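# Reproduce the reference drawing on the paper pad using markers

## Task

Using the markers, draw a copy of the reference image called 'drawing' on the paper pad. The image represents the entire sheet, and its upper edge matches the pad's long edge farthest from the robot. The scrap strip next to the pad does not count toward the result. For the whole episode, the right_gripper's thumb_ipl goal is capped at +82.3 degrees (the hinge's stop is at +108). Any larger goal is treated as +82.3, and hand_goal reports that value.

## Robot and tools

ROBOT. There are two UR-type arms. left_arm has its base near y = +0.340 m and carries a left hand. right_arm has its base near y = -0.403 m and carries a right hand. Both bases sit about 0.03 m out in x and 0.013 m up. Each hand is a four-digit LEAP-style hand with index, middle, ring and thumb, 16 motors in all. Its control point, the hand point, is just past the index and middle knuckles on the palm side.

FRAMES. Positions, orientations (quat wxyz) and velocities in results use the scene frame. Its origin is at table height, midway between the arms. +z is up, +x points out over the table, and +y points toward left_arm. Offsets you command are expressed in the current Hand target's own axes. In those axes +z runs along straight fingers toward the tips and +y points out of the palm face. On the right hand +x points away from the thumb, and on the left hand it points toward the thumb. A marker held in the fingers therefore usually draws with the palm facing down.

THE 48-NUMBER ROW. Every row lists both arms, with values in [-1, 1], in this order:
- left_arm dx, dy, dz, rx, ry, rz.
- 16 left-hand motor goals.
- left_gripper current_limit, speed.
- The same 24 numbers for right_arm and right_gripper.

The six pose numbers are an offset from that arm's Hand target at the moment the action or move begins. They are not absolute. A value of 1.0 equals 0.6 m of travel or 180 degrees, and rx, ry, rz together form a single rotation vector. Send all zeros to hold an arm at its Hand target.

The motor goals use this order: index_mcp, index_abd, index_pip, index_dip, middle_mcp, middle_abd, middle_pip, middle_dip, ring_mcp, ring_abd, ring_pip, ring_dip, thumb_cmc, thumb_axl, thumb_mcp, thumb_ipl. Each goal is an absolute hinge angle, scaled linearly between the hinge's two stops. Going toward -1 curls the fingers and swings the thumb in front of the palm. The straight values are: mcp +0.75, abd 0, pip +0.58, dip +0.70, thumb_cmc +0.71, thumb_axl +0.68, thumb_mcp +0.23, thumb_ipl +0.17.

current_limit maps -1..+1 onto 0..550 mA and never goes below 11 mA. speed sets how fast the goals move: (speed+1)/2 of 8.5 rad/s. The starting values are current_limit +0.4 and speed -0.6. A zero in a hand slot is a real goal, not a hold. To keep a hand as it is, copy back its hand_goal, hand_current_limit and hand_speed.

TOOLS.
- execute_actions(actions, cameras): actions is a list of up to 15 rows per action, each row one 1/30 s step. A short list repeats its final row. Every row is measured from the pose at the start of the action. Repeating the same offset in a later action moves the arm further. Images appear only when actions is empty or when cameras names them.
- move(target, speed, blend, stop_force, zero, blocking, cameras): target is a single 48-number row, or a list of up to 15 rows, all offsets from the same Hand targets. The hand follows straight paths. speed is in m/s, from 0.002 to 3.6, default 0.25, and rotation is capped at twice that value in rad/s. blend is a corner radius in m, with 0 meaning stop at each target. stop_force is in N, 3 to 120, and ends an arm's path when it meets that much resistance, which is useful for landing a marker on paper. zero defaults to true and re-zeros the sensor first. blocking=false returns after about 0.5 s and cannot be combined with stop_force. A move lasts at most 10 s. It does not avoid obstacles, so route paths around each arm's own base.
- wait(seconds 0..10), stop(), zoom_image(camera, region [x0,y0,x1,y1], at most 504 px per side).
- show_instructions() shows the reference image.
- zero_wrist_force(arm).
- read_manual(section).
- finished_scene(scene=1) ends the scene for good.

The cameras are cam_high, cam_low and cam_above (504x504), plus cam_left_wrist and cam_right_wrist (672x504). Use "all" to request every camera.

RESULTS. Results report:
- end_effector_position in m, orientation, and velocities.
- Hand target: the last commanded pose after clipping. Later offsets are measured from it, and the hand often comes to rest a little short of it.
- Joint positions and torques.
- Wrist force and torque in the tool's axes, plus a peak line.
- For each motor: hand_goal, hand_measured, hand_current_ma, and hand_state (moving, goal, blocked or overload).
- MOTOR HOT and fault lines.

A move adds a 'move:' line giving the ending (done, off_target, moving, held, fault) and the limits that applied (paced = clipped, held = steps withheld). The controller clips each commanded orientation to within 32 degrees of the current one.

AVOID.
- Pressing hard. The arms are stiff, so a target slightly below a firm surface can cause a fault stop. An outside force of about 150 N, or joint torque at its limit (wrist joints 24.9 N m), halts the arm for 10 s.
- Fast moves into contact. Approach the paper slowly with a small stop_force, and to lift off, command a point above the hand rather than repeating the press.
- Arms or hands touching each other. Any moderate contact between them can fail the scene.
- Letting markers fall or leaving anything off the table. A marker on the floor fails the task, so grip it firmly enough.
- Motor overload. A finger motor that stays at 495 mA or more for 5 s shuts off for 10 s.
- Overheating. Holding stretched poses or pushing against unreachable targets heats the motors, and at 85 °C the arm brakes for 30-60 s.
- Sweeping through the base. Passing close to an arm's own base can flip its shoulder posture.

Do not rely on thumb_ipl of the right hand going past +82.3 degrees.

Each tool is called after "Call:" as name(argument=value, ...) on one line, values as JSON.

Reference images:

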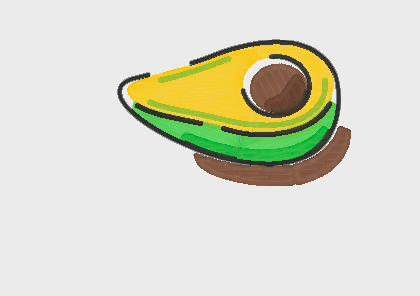

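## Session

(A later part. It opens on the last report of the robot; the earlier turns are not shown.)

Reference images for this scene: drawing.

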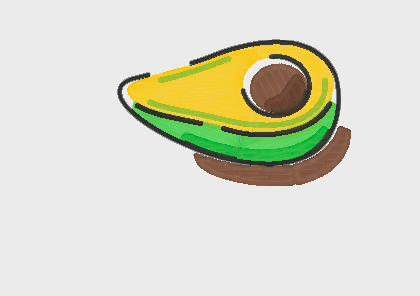

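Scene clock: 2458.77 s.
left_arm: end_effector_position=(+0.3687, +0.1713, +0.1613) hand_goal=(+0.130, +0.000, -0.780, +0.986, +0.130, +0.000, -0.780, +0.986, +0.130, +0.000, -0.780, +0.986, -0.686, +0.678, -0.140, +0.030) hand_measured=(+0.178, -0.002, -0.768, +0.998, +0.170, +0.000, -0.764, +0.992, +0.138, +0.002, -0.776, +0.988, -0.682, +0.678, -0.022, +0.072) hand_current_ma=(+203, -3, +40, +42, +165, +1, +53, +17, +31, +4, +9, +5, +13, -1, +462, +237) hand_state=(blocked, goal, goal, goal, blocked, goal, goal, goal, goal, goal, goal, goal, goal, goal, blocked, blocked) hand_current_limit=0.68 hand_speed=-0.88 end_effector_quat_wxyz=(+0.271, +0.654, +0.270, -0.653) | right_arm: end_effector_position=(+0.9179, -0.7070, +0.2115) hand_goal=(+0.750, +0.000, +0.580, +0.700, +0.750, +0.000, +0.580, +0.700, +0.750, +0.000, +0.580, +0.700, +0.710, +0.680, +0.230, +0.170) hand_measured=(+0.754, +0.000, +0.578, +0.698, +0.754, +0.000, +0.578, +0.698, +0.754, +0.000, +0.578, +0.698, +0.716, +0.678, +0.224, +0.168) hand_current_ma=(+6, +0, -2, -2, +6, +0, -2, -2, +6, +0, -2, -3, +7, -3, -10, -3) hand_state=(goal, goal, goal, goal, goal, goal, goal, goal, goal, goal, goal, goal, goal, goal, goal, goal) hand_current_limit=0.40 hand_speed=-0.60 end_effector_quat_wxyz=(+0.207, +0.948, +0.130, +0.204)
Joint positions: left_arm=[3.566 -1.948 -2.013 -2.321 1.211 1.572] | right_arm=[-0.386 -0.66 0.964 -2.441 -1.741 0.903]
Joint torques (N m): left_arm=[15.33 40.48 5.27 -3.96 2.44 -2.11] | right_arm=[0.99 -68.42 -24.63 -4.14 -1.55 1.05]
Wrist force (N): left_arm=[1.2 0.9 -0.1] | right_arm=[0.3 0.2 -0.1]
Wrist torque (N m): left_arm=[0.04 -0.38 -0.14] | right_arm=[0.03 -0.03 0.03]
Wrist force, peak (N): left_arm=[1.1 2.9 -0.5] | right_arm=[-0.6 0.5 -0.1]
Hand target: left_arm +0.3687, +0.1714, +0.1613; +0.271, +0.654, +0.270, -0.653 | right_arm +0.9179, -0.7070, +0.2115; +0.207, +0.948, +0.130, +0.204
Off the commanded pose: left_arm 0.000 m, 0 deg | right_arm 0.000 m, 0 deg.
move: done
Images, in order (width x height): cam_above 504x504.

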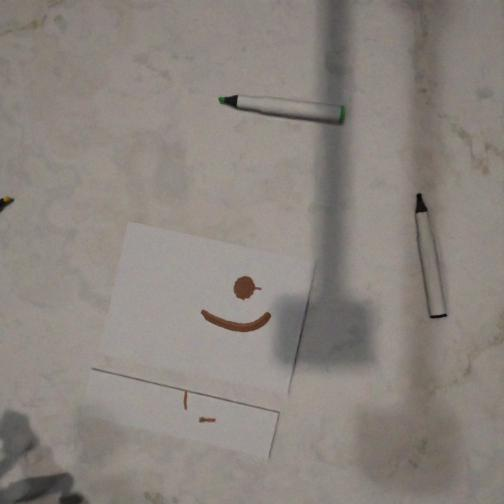

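Call:
move(target=[[0.1,0.4504,0,0,0,0,0.13,0,-0.78,0.985,0.13,0,-0.78,0.985,0.13,0,-0.78,0.985,-0.686,0.677,-0.14,0.03,0.68,-0.88,0,0,0,0,0,0,0.75,0,0.58,0.7,0.75,0,0.58,0.7,0.75,0,0.58,0.7,0.71,0.68,0.23,0.17,0.4,-0.6],[0.15,0.4504,0,0,0,0,0.13,0,-0.78,0.985,0.13,0,-0.78,0.985,0.13,0,-0.78,0.985,-0.686,0.677,-0.14,0.03,0.68,-0.88,0,0,0,0,0,0,0.75,0,0.58,0.7,0.75,0,0.58,0.7,0.75,0,0.58,0.7,0.71,0.68,0.23,0.17,0.4,-0.6]], speed=[0.3,0.1], blend=[0.005,0])

Call:
move(target=[[0.010,0.06783,-0.01242,0,0,0,0.13,0,-0.78,0.985,0.13,0,-0.78,0.985,0.13,0,-0.78,0.985,-0.686,0.677,-0.14,0.03,0.68,-0.88,0,0,0,0,0,0,0.75,0,0.58,0.7,0.75,0,0.58,0.7,0.75,0,0.58,0.7,0.71,0.68,0.23,0.17,0.4,-0.6],[0.0168,0.06783,-0.01242,0,0,0,0.13,0,-0.78,0.985,0.13,0,-0.78,0.985,0.13,0,-0.78,0.985,-0.686,0.677,-0.14,0.03,0.68,-0.88,0,0,0,0,0,0,0.75,0,0.58,0.7,0.75,0,0.58,0.7,0.75,0,0.58,0.7,0.71,0.68,0.23,0.17,0.4,-0.6],[0.0168,0.05602,-0.00911,0,0,0,0.13,0,-0.78,0.985,0.13,0,-0.78,0.985,0.13,0,-0.78,0.985,-0.686,0.677,-0.14,0.03,0.68,-0.88,0,0,0,0,0,0,0.75,0,0.58,0.7,0.75,0,0.58,0.7,0.75,0,0.58,0.7,0.71,0.68,0.23,0.17,0.4,-0.6],[0.0168,0.04449,-0.01338,0,0,0,0.13,0,-0.78,0.985,0.13,0,-0.78,0.985,0.13,0,-0.78,0.985,-0.686,0.677,-0.14,0.03,0.68,-0.88,0,0,0,0,0,0,0.75,0,0.58,0.7,0.75,0,0.58,0.7,0.75,0,0.58,0.7,0.71,0.68,0.23,0.17,0.4,-0.6],[0.0168,0.03764,-0.02359,0,0,0,0.13,0,-0.78,0.985,0.13,0,-0.78,0.985,0.13,0,-0.78,0.985,-0.686,0.677,-0.14,0.03,0.68,-0.88,0,0,0,0,0,0,0.75,0,0.58,0.7,0.75,0,0.58,0.7,0.75,0,0.58,0.7,0.71,0.68,0.23,0.17,0.4,-0.6],[0.0168,0.03807,-0.03586,0,0,0,0.13,0,-0.78,0.985,0.13,0,-0.78,0.985,0.13,0,-0.78,0.985,-0.686,0.677,-0.14,0.03,0.68,-0.88,0,0,0,0,0,0,0.75,0,0.58,0.7,0.75,0,0.58,0.7,0.75,0,0.58,0.7,0.71,0.68,0.23,0.17,0.4,-0.6],[0.0168,0.04563,-0.04551,0,0,0,0.13,0,-0.78,0.985,0.13,0,-0.78,0.985,0.13,0,-0.78,0.985,-0.686,0.677,-0.14,0.03,0.68,-0.88,0,0,0,0,0,0,0.75,0,0.58,0.7,0.75,0,0.58,0.7,0.75,0,0.58,0.7,0.71,0.68,0.23,0.17,0.4,-0.6],[0.0168,0.05745,-0.04882,0,0,0,0.13,0,-0.78,0.985,0.13,0,-0.78,0.985,0.13,0,-0.78,0.985,-0.686,0.677,-0.14,0.03,0.68,-0.88,0,0,0,0,0,0,0.75,0,0.58,0.7,0.75,0,0.58,0.7,0.75,0,0.58,0.7,0.71,0.68,0.23,0.17,0.4,-0.6],[0.0168,0.06898,-0.04455,0,0,0,0.13,0,-0.78,0.985,0.13,0,-0.78,0.985,0.13,0,-0.78,0.985,-0.686,0.677,-0.14,0.03,0.68,-0.88,0,0,0,0,0,0,0.75,0,0.58,0.7,0.75,0,0.58,0.7,0.75,0,0.58,0.7,0.71,0.68,0.23,0.17,0.4,-0.6],[0.0168,0.07583,-0.03434,0,0,0,0.13,0,-0.78,0.985,0.13,0,-0.78,0.985,0.13,0,-0.78,0.985,-0.686,0.677,-0.14,0.03,0.68,-0.88,0,0,0,0,0,0,0.75,0,0.58,0.7,0.75,0,0.58,0.7,0.75,0,0.58,0.7,0.71,0.68,0.23,0.17,0.4,-0.6],[0.0168,0.0754,-0.02207,0,0,0,0.13,0,-0.78,0.985,0.13,0,-0.78,0.985,0.13,0,-0.78,0.985,-0.686,0.677,-0.14,0.03,0.68,-0.88,0,0,0,0,0,0,0.75,0,0.58,0.7,0.75,0,0.58,0.7,0.75,0,0.58,0.7,0.71,0.68,0.23,0.17,0.4,-0.6],[0.0168,0.06783,-0.01242,0,0,0,0.13,0,-0.78,0.985,0.13,0,-0.78,0.985,0.13,0,-0.78,0.985,-0.686,0.677,-0.14,0.03,0.68,-0.88,0,0,0,0,0,0,0.75,0,0.58,0.7,0.75,0,0.58,0.7,0.75,0,0.58,0.7,0.71,0.68,0.23,0.17,0.4,-0.6],[0.0168,0.03732,-0.02896,0,0,0,0.13,0,-0.78,0.985,0.13,0,-0.78,0.985,0.13,0,-0.78,0.985,-0.686,0.677,-0.14,0.03,0.68,-0.88,0,0,0,0,0,0,0.75,0,0.58,0.7,0.75,0,0.58,0.7,0.75,0,0.58,0.7,0.71,0.68,0.23,0.17,0.4,-0.6],[0.0168,0.0551,-0.00989,0,0,0,0.13,0,-0.78,0.985,0.13,0,-0.78,0.985,0.13,0,-0.78,0.985,-0.686,0.677,-0.14,0.03,0.68,-0.88,0,0,0,0,0,0,0.75,0,0.58,0.7,0.75,0,0.58,0.7,0.75,0,0.58,0.7,0.71,0.68,0.23,0.17,0.4,-0.6],[0,0,0,0,0,0,0.13,0,-0.78,0.985,0.13,0,-0.78,0.985,0.13,0,-0.78,0.985,-0.686,0.677,-0.14,0.03,0.68,-0.88,0,0,0,0,0,0,0.75,0,0.58,0.7,0.75,0,0.58,0.7,0.75,0,0.58,0.7,0.71,0.68,0.23,0.17,0.4,-0.6]], speed=[0.1,0.02,0.03,0.03,0.03,0.03,0.03,0.03,0.03,0.03,0.03,0.03,0.035,0.035,0.07], blend=[0.001,0.0002,0.002,0.002,0.002,0.002,0.002,0.002,0.002,0.002,0.002,0.0006,0.0006,0.0002,0])

Call:
move(target=[-0.3467,-0.1886,-0.0943,0,0,0,0.13,0,-0.78,0.985,0.13,0,-0.78,0.985,0.13,0,-0.78,0.985,-0.686,0.677,-0.14,0.03,0.68,-0.88,0,0,0,0,0,0,0.75,0,0.58,0.7,0.75,0,0.58,0.7,0.75,0,0.58,0.7,0.71,0.68,0.23,0.17,0.4,-0.6], speed=0.25)

Call:
move(target=[-0.0333,-0.0471,-0.1179,-0.17613,0.32251,-0.10169,0.13,0,-0.78,0.985,0.13,0,-0.78,0.985,0.13,0,-0.78,0.985,-0.686,0.677,-0.14,0.03,0.68,-0.88,0,0,0,0,0,0,0.75,0,0.58,0.7,0.75,0,0.58,0.7,0.75,0,0.58,0.7,0.71,0.68,0.23,0.17,0.4,-0.6], speed=0.25, cameras=["cam_above","cam_low"])

Call:
zoom_image(camera="cam_above", region=[180, 260, 300, 350])

Scene clock: 2589.00 s.
left_arm: end_effector_position=(+0.5599, -0.0198, +0.0719) hand_goal=(+0.130, +0.000, -0.780, +0.986, +0.130, +0.000, -0.780, +0.986, +0.130, +0.000, -0.780, +0.986, -0.686, +0.678, -0.140, +0.030) hand_measured=(+0.178, -0.002, -0.768, +0.998, +0.170, +0.000, -0.764, +0.992, +0.138, +0.002, -0.776, +0.988, -0.682, +0.678, -0.022, +0.072) hand_current_ma=(+203, -3, +40, +42, +165, +1, +53, +17, +31, +4, +9, +5, +13, -1, +462, +237) hand_state=(blocked, goal, goal, goal, blocked, goal, goal, goal, goal, goal, goal, goal, goal, goal, blocked, blocked) hand_current_limit=0.68 hand_speed=-0.88 end_effector_quat_wxyz=(+0.271, +0.654, +0.270, -0.653) | right_arm: end_effector_position=(+0.9179, -0.7070, +0.2115) hand_goal=(+0.750, +0.000, +0.580, +0.700, +0.750, +0.000, +0.580, +0.700, +0.750, +0.000, +0.580, +0.700, +0.710, +0.680, +0.230, +0.170) hand_measured=(+0.754, +0.000, +0.578, +0.698, +0.754, +0.000, +0.578, +0.698, +0.754, +0.000, +0.578, +0.698, +0.716, +0.678, +0.224, +0.168) hand_current_ma=(+6, +0, -2, -2, +6, +0, -2, -2, +6, +0, -2, -3, +7, -3, -10, -3) hand_state=(goal, goal, goal, goal, goal, goal, goal, goal, goal, goal, goal, goal, goal, goal, goal, goal) hand_current_limit=0.40 hand_speed=-0.60 end_effector_quat_wxyz=(+0.207, +0.948, +0.130, +0.204)
Joint positions: left_arm=[3.134 -2.46 -1.368 -2.454 0.779 1.572] | right_arm=[-0.386 -0.66 0.964 -2.441 -1.741 0.903]
Joint torques (N m): left_arm=[-12.17 45.71 21.3 1.3 -2.57 2.8] | right_arm=[0.54 -68.62 -24.6 -4.18 -1.5 1.09]
Wrist force (N): left_arm=[0.8 1.0 -0.3] | right_arm=[-0.1 0.0 0.1]
Wrist torque (N m): left_arm=[0.05 -0.31 -0.25] | right_arm=[-0.01 0.02 -0.01]
Wrist force, peak (N): left_arm=[0.5 2.9 0.1] | right_arm=[-0.6 -0.1 -0.3]
Hand target: left_arm +0.5599, -0.0198, +0.0718; +0.271, +0.654, +0.270, -0.653 | right_arm +0.9179, -0.7070, +0.2115; +0.207, +0.948, +0.130, +0.204
Off the commanded pose: left_arm 0.000 m, 0 deg | right_arm 0.000 m, 0 deg.
move: done

Scene clock: 2594.13 s.
left_arm: end_effector_position=(+0.5600, -0.0198, +0.0718) hand_goal=(+0.130, +0.000, -0.780, +0.986, +0.130, +0.000, -0.780, +0.986, +0.130, +0.000, -0.780, +0.986, -0.686, +0.678, -0.140, +0.030) hand_measured=(+0.178, -0.002, -0.764, +0.998, +0.170, +0.000, -0.764, +0.992, +0.138, +0.002, -0.778, +0.988, -0.682, +0.678, -0.022, +0.072) hand_current_ma=(+203, -4, +55, +41, +165, +1, +53, +17, +27, +4, +4, +3, +13, -1, +462, +237) hand_state=(blocked, goal, goal, goal, blocked, goal, goal, goal, goal, goal, goal, goal, goal, goal, blocked, blocked) hand_current_limit=0.68 hand_speed=-0.88 end_effector_quat_wxyz=(+0.271, +0.654, +0.270, -0.653) | right_arm: end_effector_position=(+0.9179, -0.7070, +0.2115) hand_goal=(+0.750, +0.000, +0.580, +0.700, +0.750, +0.000, +0.580, +0.700, +0.750, +0.000, +0.580, +0.700, +0.710, +0.680, +0.230, +0.170) hand_measured=(+0.754, +0.000, +0.578, +0.698, +0.754, +0.000, +0.578, +0.698, +0.754, +0.000, +0.578, +0.698, +0.716, +0.678, +0.224, +0.168) hand_current_ma=(+6, +0, -2, -2, +6, +0, -2, -2, +6, +0, -2, -3, +7, -3, -10, -3) hand_state=(goal, goal, goal, goal, goal, goal, goal, goal, goal, goal, goal, goal, goal, goal, goal, goal) hand_current_limit=0.40 hand_speed=-0.60 end_effector_quat_wxyz=(+0.207, +0.948, +0.130, +0.204)
Joint positions: left_arm=[3.134 -2.46 -1.368 -2.454 0.779 1.572] | right_arm=[-0.386 -0.66 0.964 -2.441 -1.741 0.903]
Joint torques (N m): left_arm=[16.11 61.98 6.88 1.41 2.36 -2.27] | right_arm=[0.73 -68.37 -24.87 -4.2 -1.53 1.05]
Wrist force (N): left_arm=[0.8 1.0 -0.4] | right_arm=[-0.3 0.1 -0.1]
Wrist torque (N m): left_arm=[0.06 -0.32 -0.22] | right_arm=[0.02 0.03 -0.02]
Wrist force, peak (N): left_arm=[-3.0 1.2 -0.9] | right_arm=[-0.5 0.0 -0.6]
Hand target: left_arm +0.5599, -0.0198, +0.0718; +0.271, +0.654, +0.270, -0.653 | right_arm +0.9179, -0.7070, +0.2115; +0.207, +0.948, +0.130, +0.204
Off the commanded pose: left_arm 0.000 m, 0 deg | right_arm 0.000 m, 0 deg.
move: done

Scene clock: 2595.67 s.
left_arm: end_effector_position=(+0.5195, +0.1003, +0.2796) hand_goal=(+0.130, +0.000, -0.780, +0.986, +0.130, +0.000, -0.780, +0.986, +0.130, +0.000, -0.780, +0.986, -0.686, +0.678, -0.140, +0.030) hand_measured=(+0.178, -0.002, -0.764, +0.998, +0.170, +0.000, -0.764, +0.992, +0.138, +0.002, -0.778, +0.988, -0.682, +0.678, -0.022, +0.072) hand_current_ma=(+203, -3, +55, +41, +165, +2, +53, +17, +27, +4, +4, +3, +14, -1, +462, +237) hand_state=(blocked, goal, goal, goal, blocked, goal, goal, goal, goal, goal, goal, goal, goal, goal, blocked, blocked) hand_current_limit=0.68 hand_speed=-0.88 end_effector_quat_wxyz=(+0.271, +0.654, +0.270, -0.653) | right_arm: end_effector_position=(+0.9179, -0.7070, +0.2115) hand_goal=(+0.750, +0.000, +0.580, +0.700, +0.750, +0.000, +0.580, +0.700, +0.750, +0.000, +0.580, +0.700, +0.710, +0.680, +0.230, +0.170) hand_measured=(+0.754, +0.000, +0.578, +0.698, +0.754, +0.000, +0.578, +0.698, +0.754, +0.000, +0.578, +0.698, +0.716, +0.678, +0.224, +0.168) hand_current_ma=(+6, +0, -2, -2, +6, +0, -2, -2, +6, +0, -2, -3, +7, -3, -10, -3) hand_state=(goal, goal, goal, goal, goal, goal, goal, goal, goal, goal, goal, goal, goal, goal, goal, goal) hand_current_limit=0.40 hand_speed=-0.60 end_effector_quat_wxyz=(+0.207, +0.948, +0.130, +0.204)
Joint positions: left_arm=[3.338 -2.092 -1.42 -2.771 0.983 1.572] | right_arm=[-0.386 -0.66 0.964 -2.441 -1.741 0.903]
Joint torques (N m): left_arm=[14.45 51.5 24.08 -3.55 2.51 2.64] | right_arm=[0.64 -68.54 -24.32 -4.1 -1.56 1.04]
Wrist force (N): left_arm=[0.9 1.0 0.0] | right_arm=[0.1 0.2 -0.2]
Wrist torque (N m): left_arm=[0.07 -0.35 -0.22] | right_arm=[0.03 -0.01 0.02]
Wrist force, peak (N): left_arm=[1.9 1.8 -0.1] | right_arm=[-0.4 0.3 -0.2]
Hand target: left_arm +0.5195, +0.1004, +0.2797; +0.271, +0.654, +0.270, -0.653 | right_arm +0.9179, -0.7070, +0.2115; +0.207, +0.948, +0.130, +0.204
Off the commanded pose: left_arm 0.000 m, 0 deg | right_arm 0.000 m, 0 deg.
move: done

Scene clock: 2598.63 s.
left_arm: end_effector_position=(+0.5495, +0.1704, +0.2997) hand_goal=(+0.130, +0.000, -0.780, +0.986, +0.130, +0.000, -0.780, +0.986, +0.130, +0.000, -0.780, +0.986, -0.686, +0.678, -0.140, +0.030) hand_measured=(+0.178, -0.002, -0.764, +0.998, +0.170, +0.000, -0.764, +0.992, +0.138, +0.002, -0.778, +0.988, -0.682, +0.678, -0.022, +0.072) hand_current_ma=(+203, -3, +55, +41, +165, +2, +53, +18, +31, +4, +4, +3, +14, -1, +462, +237) hand_state=(blocked, goal, goal, goal, blocked, goal, goal, goal, goal, goal, goal, goal, goal, goal, blocked, blocked) hand_current_limit=0.68 hand_speed=-0.88 end_effector_quat_wxyz=(+0.167, +0.740, +0.621, -0.198) | right_arm: end_effector_position=(+0.9179, -0.7070, +0.2115) hand_goal=(+0.750, +0.000, +0.580, +0.700, +0.750, +0.000, +0.580, +0.700, +0.750, +0.000, +0.580, +0.700, +0.710, +0.680, +0.230, +0.170) hand_measured=(+0.754, +0.000, +0.578, +0.698, +0.754, +0.000, +0.578, +0.698, +0.754, +0.000, +0.578, +0.698, +0.716, +0.678, +0.224, +0.168) hand_current_ma=(+6, +0, -2, -2, +6, +0, -2, -2, +6, +0, -2, -3, +7, -3, -10, -3) hand_state=(goal, goal, goal, goal, goal, goal, goal, goal, goal, goal, goal, goal, goal, goal, goal, goal) hand_current_limit=0.40 hand_speed=-0.60 end_effector_quat_wxyz=(+0.207, +0.948, +0.130, +0.204)
Joint positions: left_arm=[3.303 -1.459 -1.86 -1.58 1.078 0.385] | right_arm=[-0.386 -0.66 0.964 -2.441 -1.741 0.903]
Joint torques (N m): left_arm=[-12.65 28.27 14.94 5.08 1.5 -2.37] | right_arm=[0.41 -68.31 -24.28 -4.16 -1.59 1.1]
Wrist force (N): left_arm=[0.7 0.5 -0.1] | right_arm=[-0.2 -0.2 0.1]
Wrist torque (N m): left_arm=[0.29 -0.11 -0.01] | right_arm=[-0.03 0.02 -0.02]
Wrist force, peak (N): left_arm=[1.3 1.2 -0.1] | right_arm=[0.1 -0.1 -0.7]
Hand target: left_arm +0.5495, +0.1704, +0.2997; +0.167, +0.740, +0.621, -0.198 | right_arm +0.9179, -0.7070, +0.2115; +0.207, +0.948, +0.130, +0.204
Off the commanded pose: left_arm 0.000 m, 0 deg | right_arm 0.000 m, 0 deg.
move: done
Images, in order (width x height): cam_low 504x504, cam_above 504x504.

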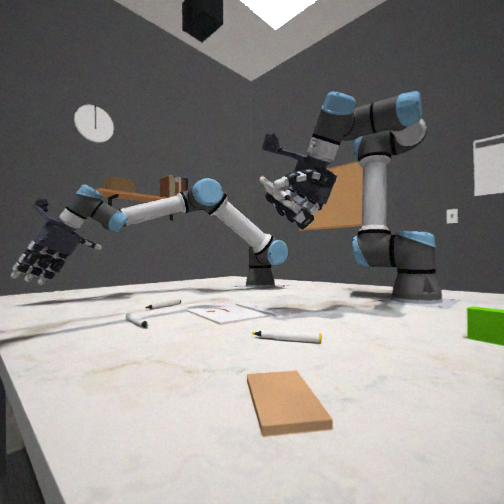

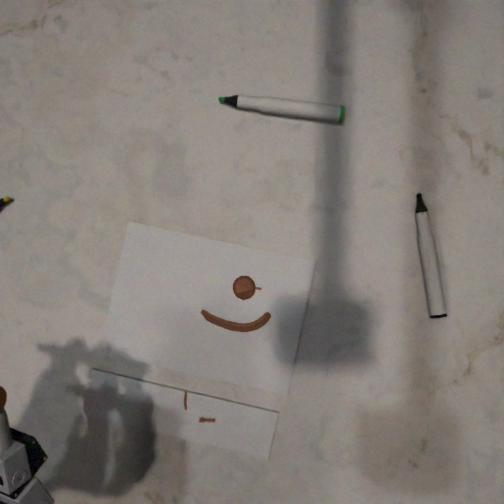

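Scaled by 4.200 from the camera's 504x504 image, which has a finer 720x720 frame.

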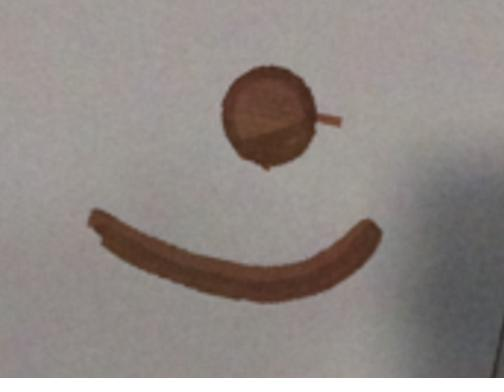

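Call:
move(target=[0,0,0,-0.13241,-0.13454,-0.1445,0.13,0,-0.78,0.985,0.13,0,-0.78,0.985,0.13,0,-0.78,0.985,-0.686,0.677,-0.14,0.03,0.68,-0.88,0,0,0,0,0,0,0.75,0,0.58,0.7,0.75,0,0.58,0.7,0.75,0,0.58,0.7,0.71,0.68,0.23,0.17,0.4,-0.6], speed=0.3)

Call:
move(target=[0,0,0,0,0,-0.5,0.13,0,-0.78,0.985,0.13,0,-0.78,0.985,0.13,0,-0.78,0.985,-0.686,0.677,-0.14,0.03,0.68,-0.88,0,0,0,0,0,0,0.75,0,0.58,0.7,0.75,0,0.58,0.7,0.75,0,0.58,0.7,0.71,0.68,0.23,0.17,0.4,-0.6], speed=0.35, cameras=["cam_low","cam_high","cam_left_wrist"])

Scene clock: 2615.70 s.
left_arm: end_effector_position=(+0.5495, +0.1704, +0.2997) hand_goal=(+0.130, +0.000, -0.780, +0.986, +0.130, +0.000, -0.780, +0.986, +0.130, +0.000, -0.780, +0.986, -0.686, +0.678, -0.140, +0.030) hand_measured=(+0.178, -0.002, -0.764, +0.998, +0.170, +0.000, -0.764, +0.992, +0.138, +0.002, -0.778, +0.988, -0.682, +0.678, -0.022, +0.072) hand_current_ma=(+203, -3, +55, +41, +165, +2, +53, +19, +31, +4, +4, +3, +14, -1, +462, +237) hand_state=(blocked, goal, goal, goal, blocked, goal, goal, goal, goal, goal, goal, goal, goal, goal, blocked, blocked) hand_current_limit=0.68 hand_speed=-0.88 end_effector_quat_wxyz=(+0.390, +0.477, +0.748, -0.248) | right_arm: end_effector_position=(+0.9179, -0.7070, +0.2115) hand_goal=(+0.750, +0.000, +0.580, +0.700, +0.750, +0.000, +0.580, +0.700, +0.750, +0.000, +0.580, +0.700, +0.710, +0.680, +0.230, +0.170) hand_measured=(+0.754, +0.000, +0.578, +0.698, +0.754, +0.000, +0.578, +0.698, +0.754, +0.000, +0.578, +0.698, +0.716, +0.678, +0.224, +0.168) hand_current_ma=(+6, +0, -2, -2, +6, +0, -2, -2, +6, +0, -2, -3, +7, -3, -10, -3) hand_state=(goal, goal, goal, goal, goal, goal, goal, goal, goal, goal, goal, goal, goal, goal, goal, goal) hand_current_limit=0.40 hand_speed=-0.60 end_effector_quat_wxyz=(+0.207, +0.948, +0.130, +0.204)
Joint positions: left_arm=[3.381 -1.321 -2.253 -0.866 0.636 -0.333] | right_arm=[-0.386 -0.66 0.964 -2.441 -1.741 0.903]
Joint torques (N m): left_arm=[-11.93 3.76 15.06 5.77 0.97 -2.32] | right_arm=[0.83 -68.57 -24.45 -4.13 -1.57 1.1]
Wrist force (N): left_arm=[0.8 1.0 0.1] | right_arm=[-0.1 0.3 0.1]
Wrist torque (N m): left_arm=[0.21 -0.17 -0.11] | right_arm=[0.03 0.01 0.00]
Wrist force, peak (N): left_arm=[1.1 0.9 0.2] | right_arm=[-0.2 0.4 -0.6]
Hand target: left_arm +0.5495, +0.1704, +0.2997; +0.390, +0.477, +0.748, -0.248 | right_arm +0.9179, -0.7070, +0.2115; +0.207, +0.948, +0.130, +0.204
Off the commanded pose: left_arm 0.000 m, 0 deg | right_arm 0.000 m, 0 deg.
move: done

Scene clock: 2618.57 s.
left_arm: end_effector_position=(+0.5495, +0.1704, +0.2997) hand_goal=(+0.130, +0.000, -0.780, +0.986, +0.130, +0.000, -0.780, +0.986, +0.130, +0.000, -0.780, +0.986, -0.686, +0.678, -0.140, +0.030) hand_measured=(+0.178, -0.002, -0.764, +0.998, +0.170, +0.000, -0.764, +0.992, +0.138, +0.002, -0.778, +0.988, -0.682, +0.678, -0.022, +0.072) hand_current_ma=(+203, -3, +55, +41, +165, +2, +53, +19, +31, +4, +4, +3, +14, -1, +462, +237) hand_state=(blocked, goal, goal, goal, blocked, goal, goal, goal, goal, goal, goal, goal, goal, goal, blocked, blocked) hand_current_limit=0.68 hand_speed=-0.88 end_effector_quat_wxyz=(+0.101, -0.192, +0.866, -0.451) | right_arm: end_effector_position=(+0.9179, -0.7070, +0.2115) hand_goal=(+0.750, +0.000, +0.580, +0.700, +0.750, +0.000, +0.580, +0.700, +0.750, +0.000, +0.580, +0.700, +0.710, +0.680, +0.230, +0.170) hand_measured=(+0.754, +0.000, +0.578, +0.698, +0.754, +0.000, +0.578, +0.698, +0.754, +0.000, +0.578, +0.698, +0.716, +0.678, +0.224, +0.168) hand_current_ma=(+6, +0, -2, -2, +6, +0, -2, -2, +6, +0, -2, -3, +7, -3, -10, -3) hand_state=(goal, goal, goal, goal, goal, goal, goal, goal, goal, goal, goal, goal, goal, goal, goal, goal) hand_current_limit=0.40 hand_speed=-0.60 end_effector_quat_wxyz=(+0.207, +0.948, +0.130, +0.204)
Joint positions: left_arm=[3.351 -1.568 -1.911 -0.921 0.645 -1.953] | right_arm=[-0.386 -0.66 0.964 -2.441 -1.741 0.903]
Joint torques (N m): left_arm=[15.26 15.44 28.1 5.15 1.03 -2.63] | right_arm=[0.96 -67.85 -24.51 -4.16 -1.49 1.09]
Wrist force (N): left_arm=[0.0 0.7 0.0] | right_arm=[0.0 0.3 0.0]
Wrist torque (N m): left_arm=[0.16 -0.08 -0.16] | right_arm=[0.04 0.00 0.01]
Wrist force, peak (N): left_arm=[1.0 1.4 0.2] | right_arm=[-0.7 0.0 0.4]
Hand target: left_arm +0.5495, +0.1704, +0.2997; +0.101, -0.192, +0.866, -0.451 | right_arm +0.9179, -0.7070, +0.2115; +0.207, +0.948, +0.130, +0.204
Off the commanded pose: left_arm 0.000 m, 0 deg | right_arm 0.000 m, 0 deg.
move: done
Images, in order (width x height): cam_high 504x504, cam_low 504x504, cam_left_wrist 672x504.

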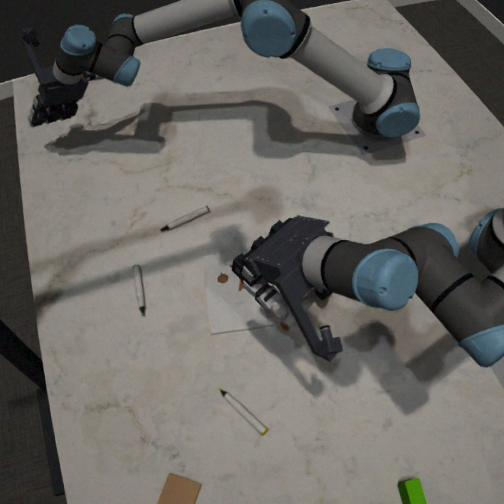

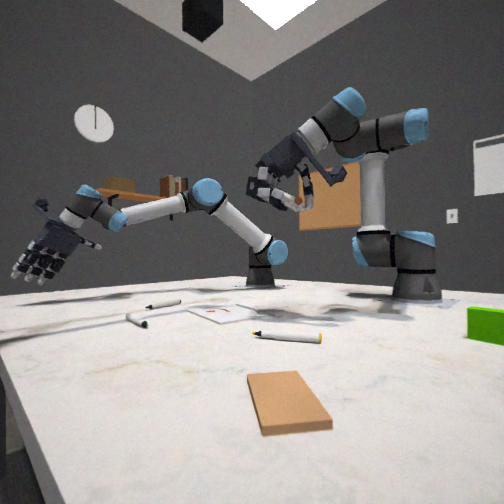

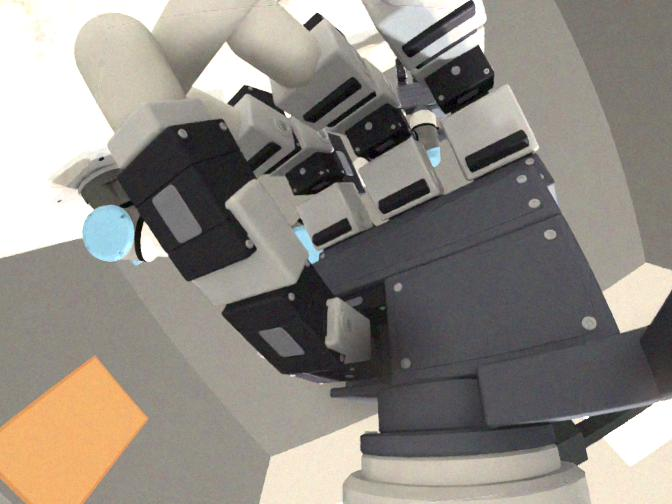

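Call:
move(target=[0.0499,0.3439,0.0899,0,0,0,0.13,0,-0.78,0.985,0.13,0,-0.78,0.985,0.13,0,-0.78,0.985,-0.686,0.677,-0.14,0.03,0.68,-0.88,0,0,0,0,0,0,0.75,0,0.58,0.7,0.75,0,0.58,0.7,0.75,0,0.58,0.7,0.71,0.68,0.23,0.17,0.4,-0.6], speed=0.2, cameras=["cam_above","cam_high","cam_left_wrist"])

Scene clock: 2675.40 s.
left_arm: end_effector_position=(+0.4915, +0.2248, +0.0996) hand_goal=(+0.130, +0.000, -0.780, +0.986, +0.130, +0.000, -0.780, +0.986, +0.130, +0.000, -0.780, +0.986, -0.686, +0.678, -0.140, +0.030) hand_measured=(+0.178, -0.002, -0.764, +0.998, +0.170, +0.000, -0.764, +0.992, +0.138, +0.002, -0.778, +0.988, -0.682, +0.678, -0.022, +0.072) hand_current_ma=(+203, -3, +55, +41, +165, +2, +53, +19, +31, +4, +4, +3, +14, -1, +462, +237) hand_state=(blocked, goal, goal, goal, blocked, goal, goal, goal, goal, goal, goal, goal, goal, goal, blocked, blocked) hand_current_limit=0.68 hand_speed=-0.88 end_effector_quat_wxyz=(+0.101, -0.192, +0.866, -0.451) | right_arm: end_effector_position=(+0.9179, -0.7070, +0.2115) hand_goal=(+0.750, +0.000, +0.580, +0.700, +0.750, +0.000, +0.580, +0.700, +0.750, +0.000, +0.580, +0.700, +0.710, +0.680, +0.230, +0.170) hand_measured=(+0.754, +0.000, +0.578, +0.698, +0.754, +0.000, +0.578, +0.698, +0.754, +0.000, +0.578, +0.698, +0.716, +0.678, +0.224, +0.168) hand_current_ma=(+6, +0, -2, -2, +6, +0, -2, -2, +6, +0, -2, -3, +7, -3, -10, -3) hand_state=(goal, goal, goal, goal, goal, goal, goal, goal, goal, goal, goal, goal, goal, goal, goal, goal) hand_current_limit=0.40 hand_speed=-0.60 end_effector_quat_wxyz=(+0.207, +0.948, +0.130, +0.204)
Joint positions: left_arm=[3.51 -1.705 -2.329 -0.581 0.613 -1.688] | right_arm=[-0.386 -0.66 0.964 -2.441 -1.741 0.903]
Joint torques (N m): left_arm=[16.06 15.61 8.67 5.11 -3.95 2.39] | right_arm=[0.93 -67.78 -24.13 -4.13 -1.48 1.2]
Wrist force (N): left_arm=[0.2 0.7 0.4] | right_arm=[-0.1 0.1 0.2]
Wrist torque (N m): left_arm=[0.13 -0.07 -0.21] | right_arm=[0.00 0.00 0.00]
Wrist force, peak (N): left_arm=[0.4 2.3 0.4] | right_arm=[-0.3 0.6 -0.4]
Hand target: left_arm +0.4915, +0.2248, +0.0996; +0.101, -0.192, +0.866, -0.451 | right_arm +0.9179, -0.7070, +0.2115; +0.207, +0.948, +0.130, +0.204
Off the commanded pose: left_arm 0.000 m, 0 deg | right_arm 0.000 m, 0 deg.
move: done
Images, in order (width x height): cam_high 504x504, cam_above 504x504, cam_left_wrist 672x504.

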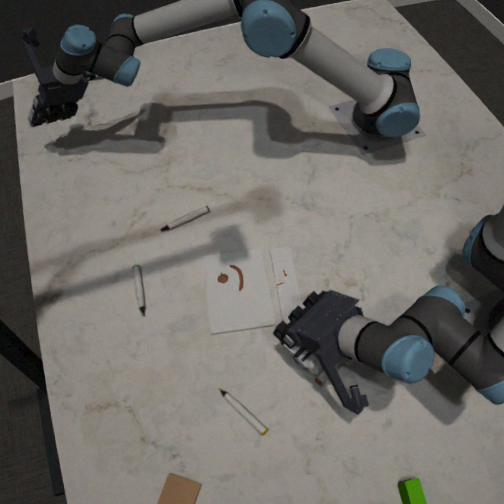

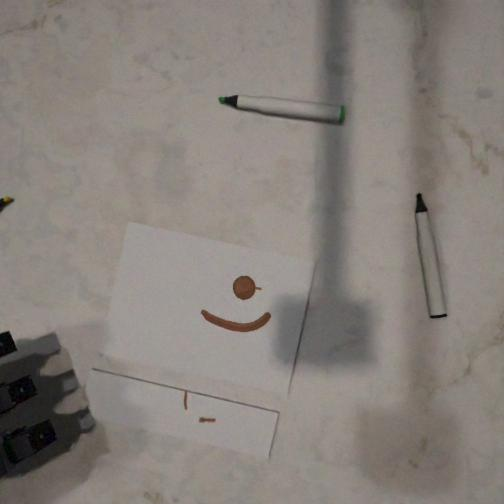

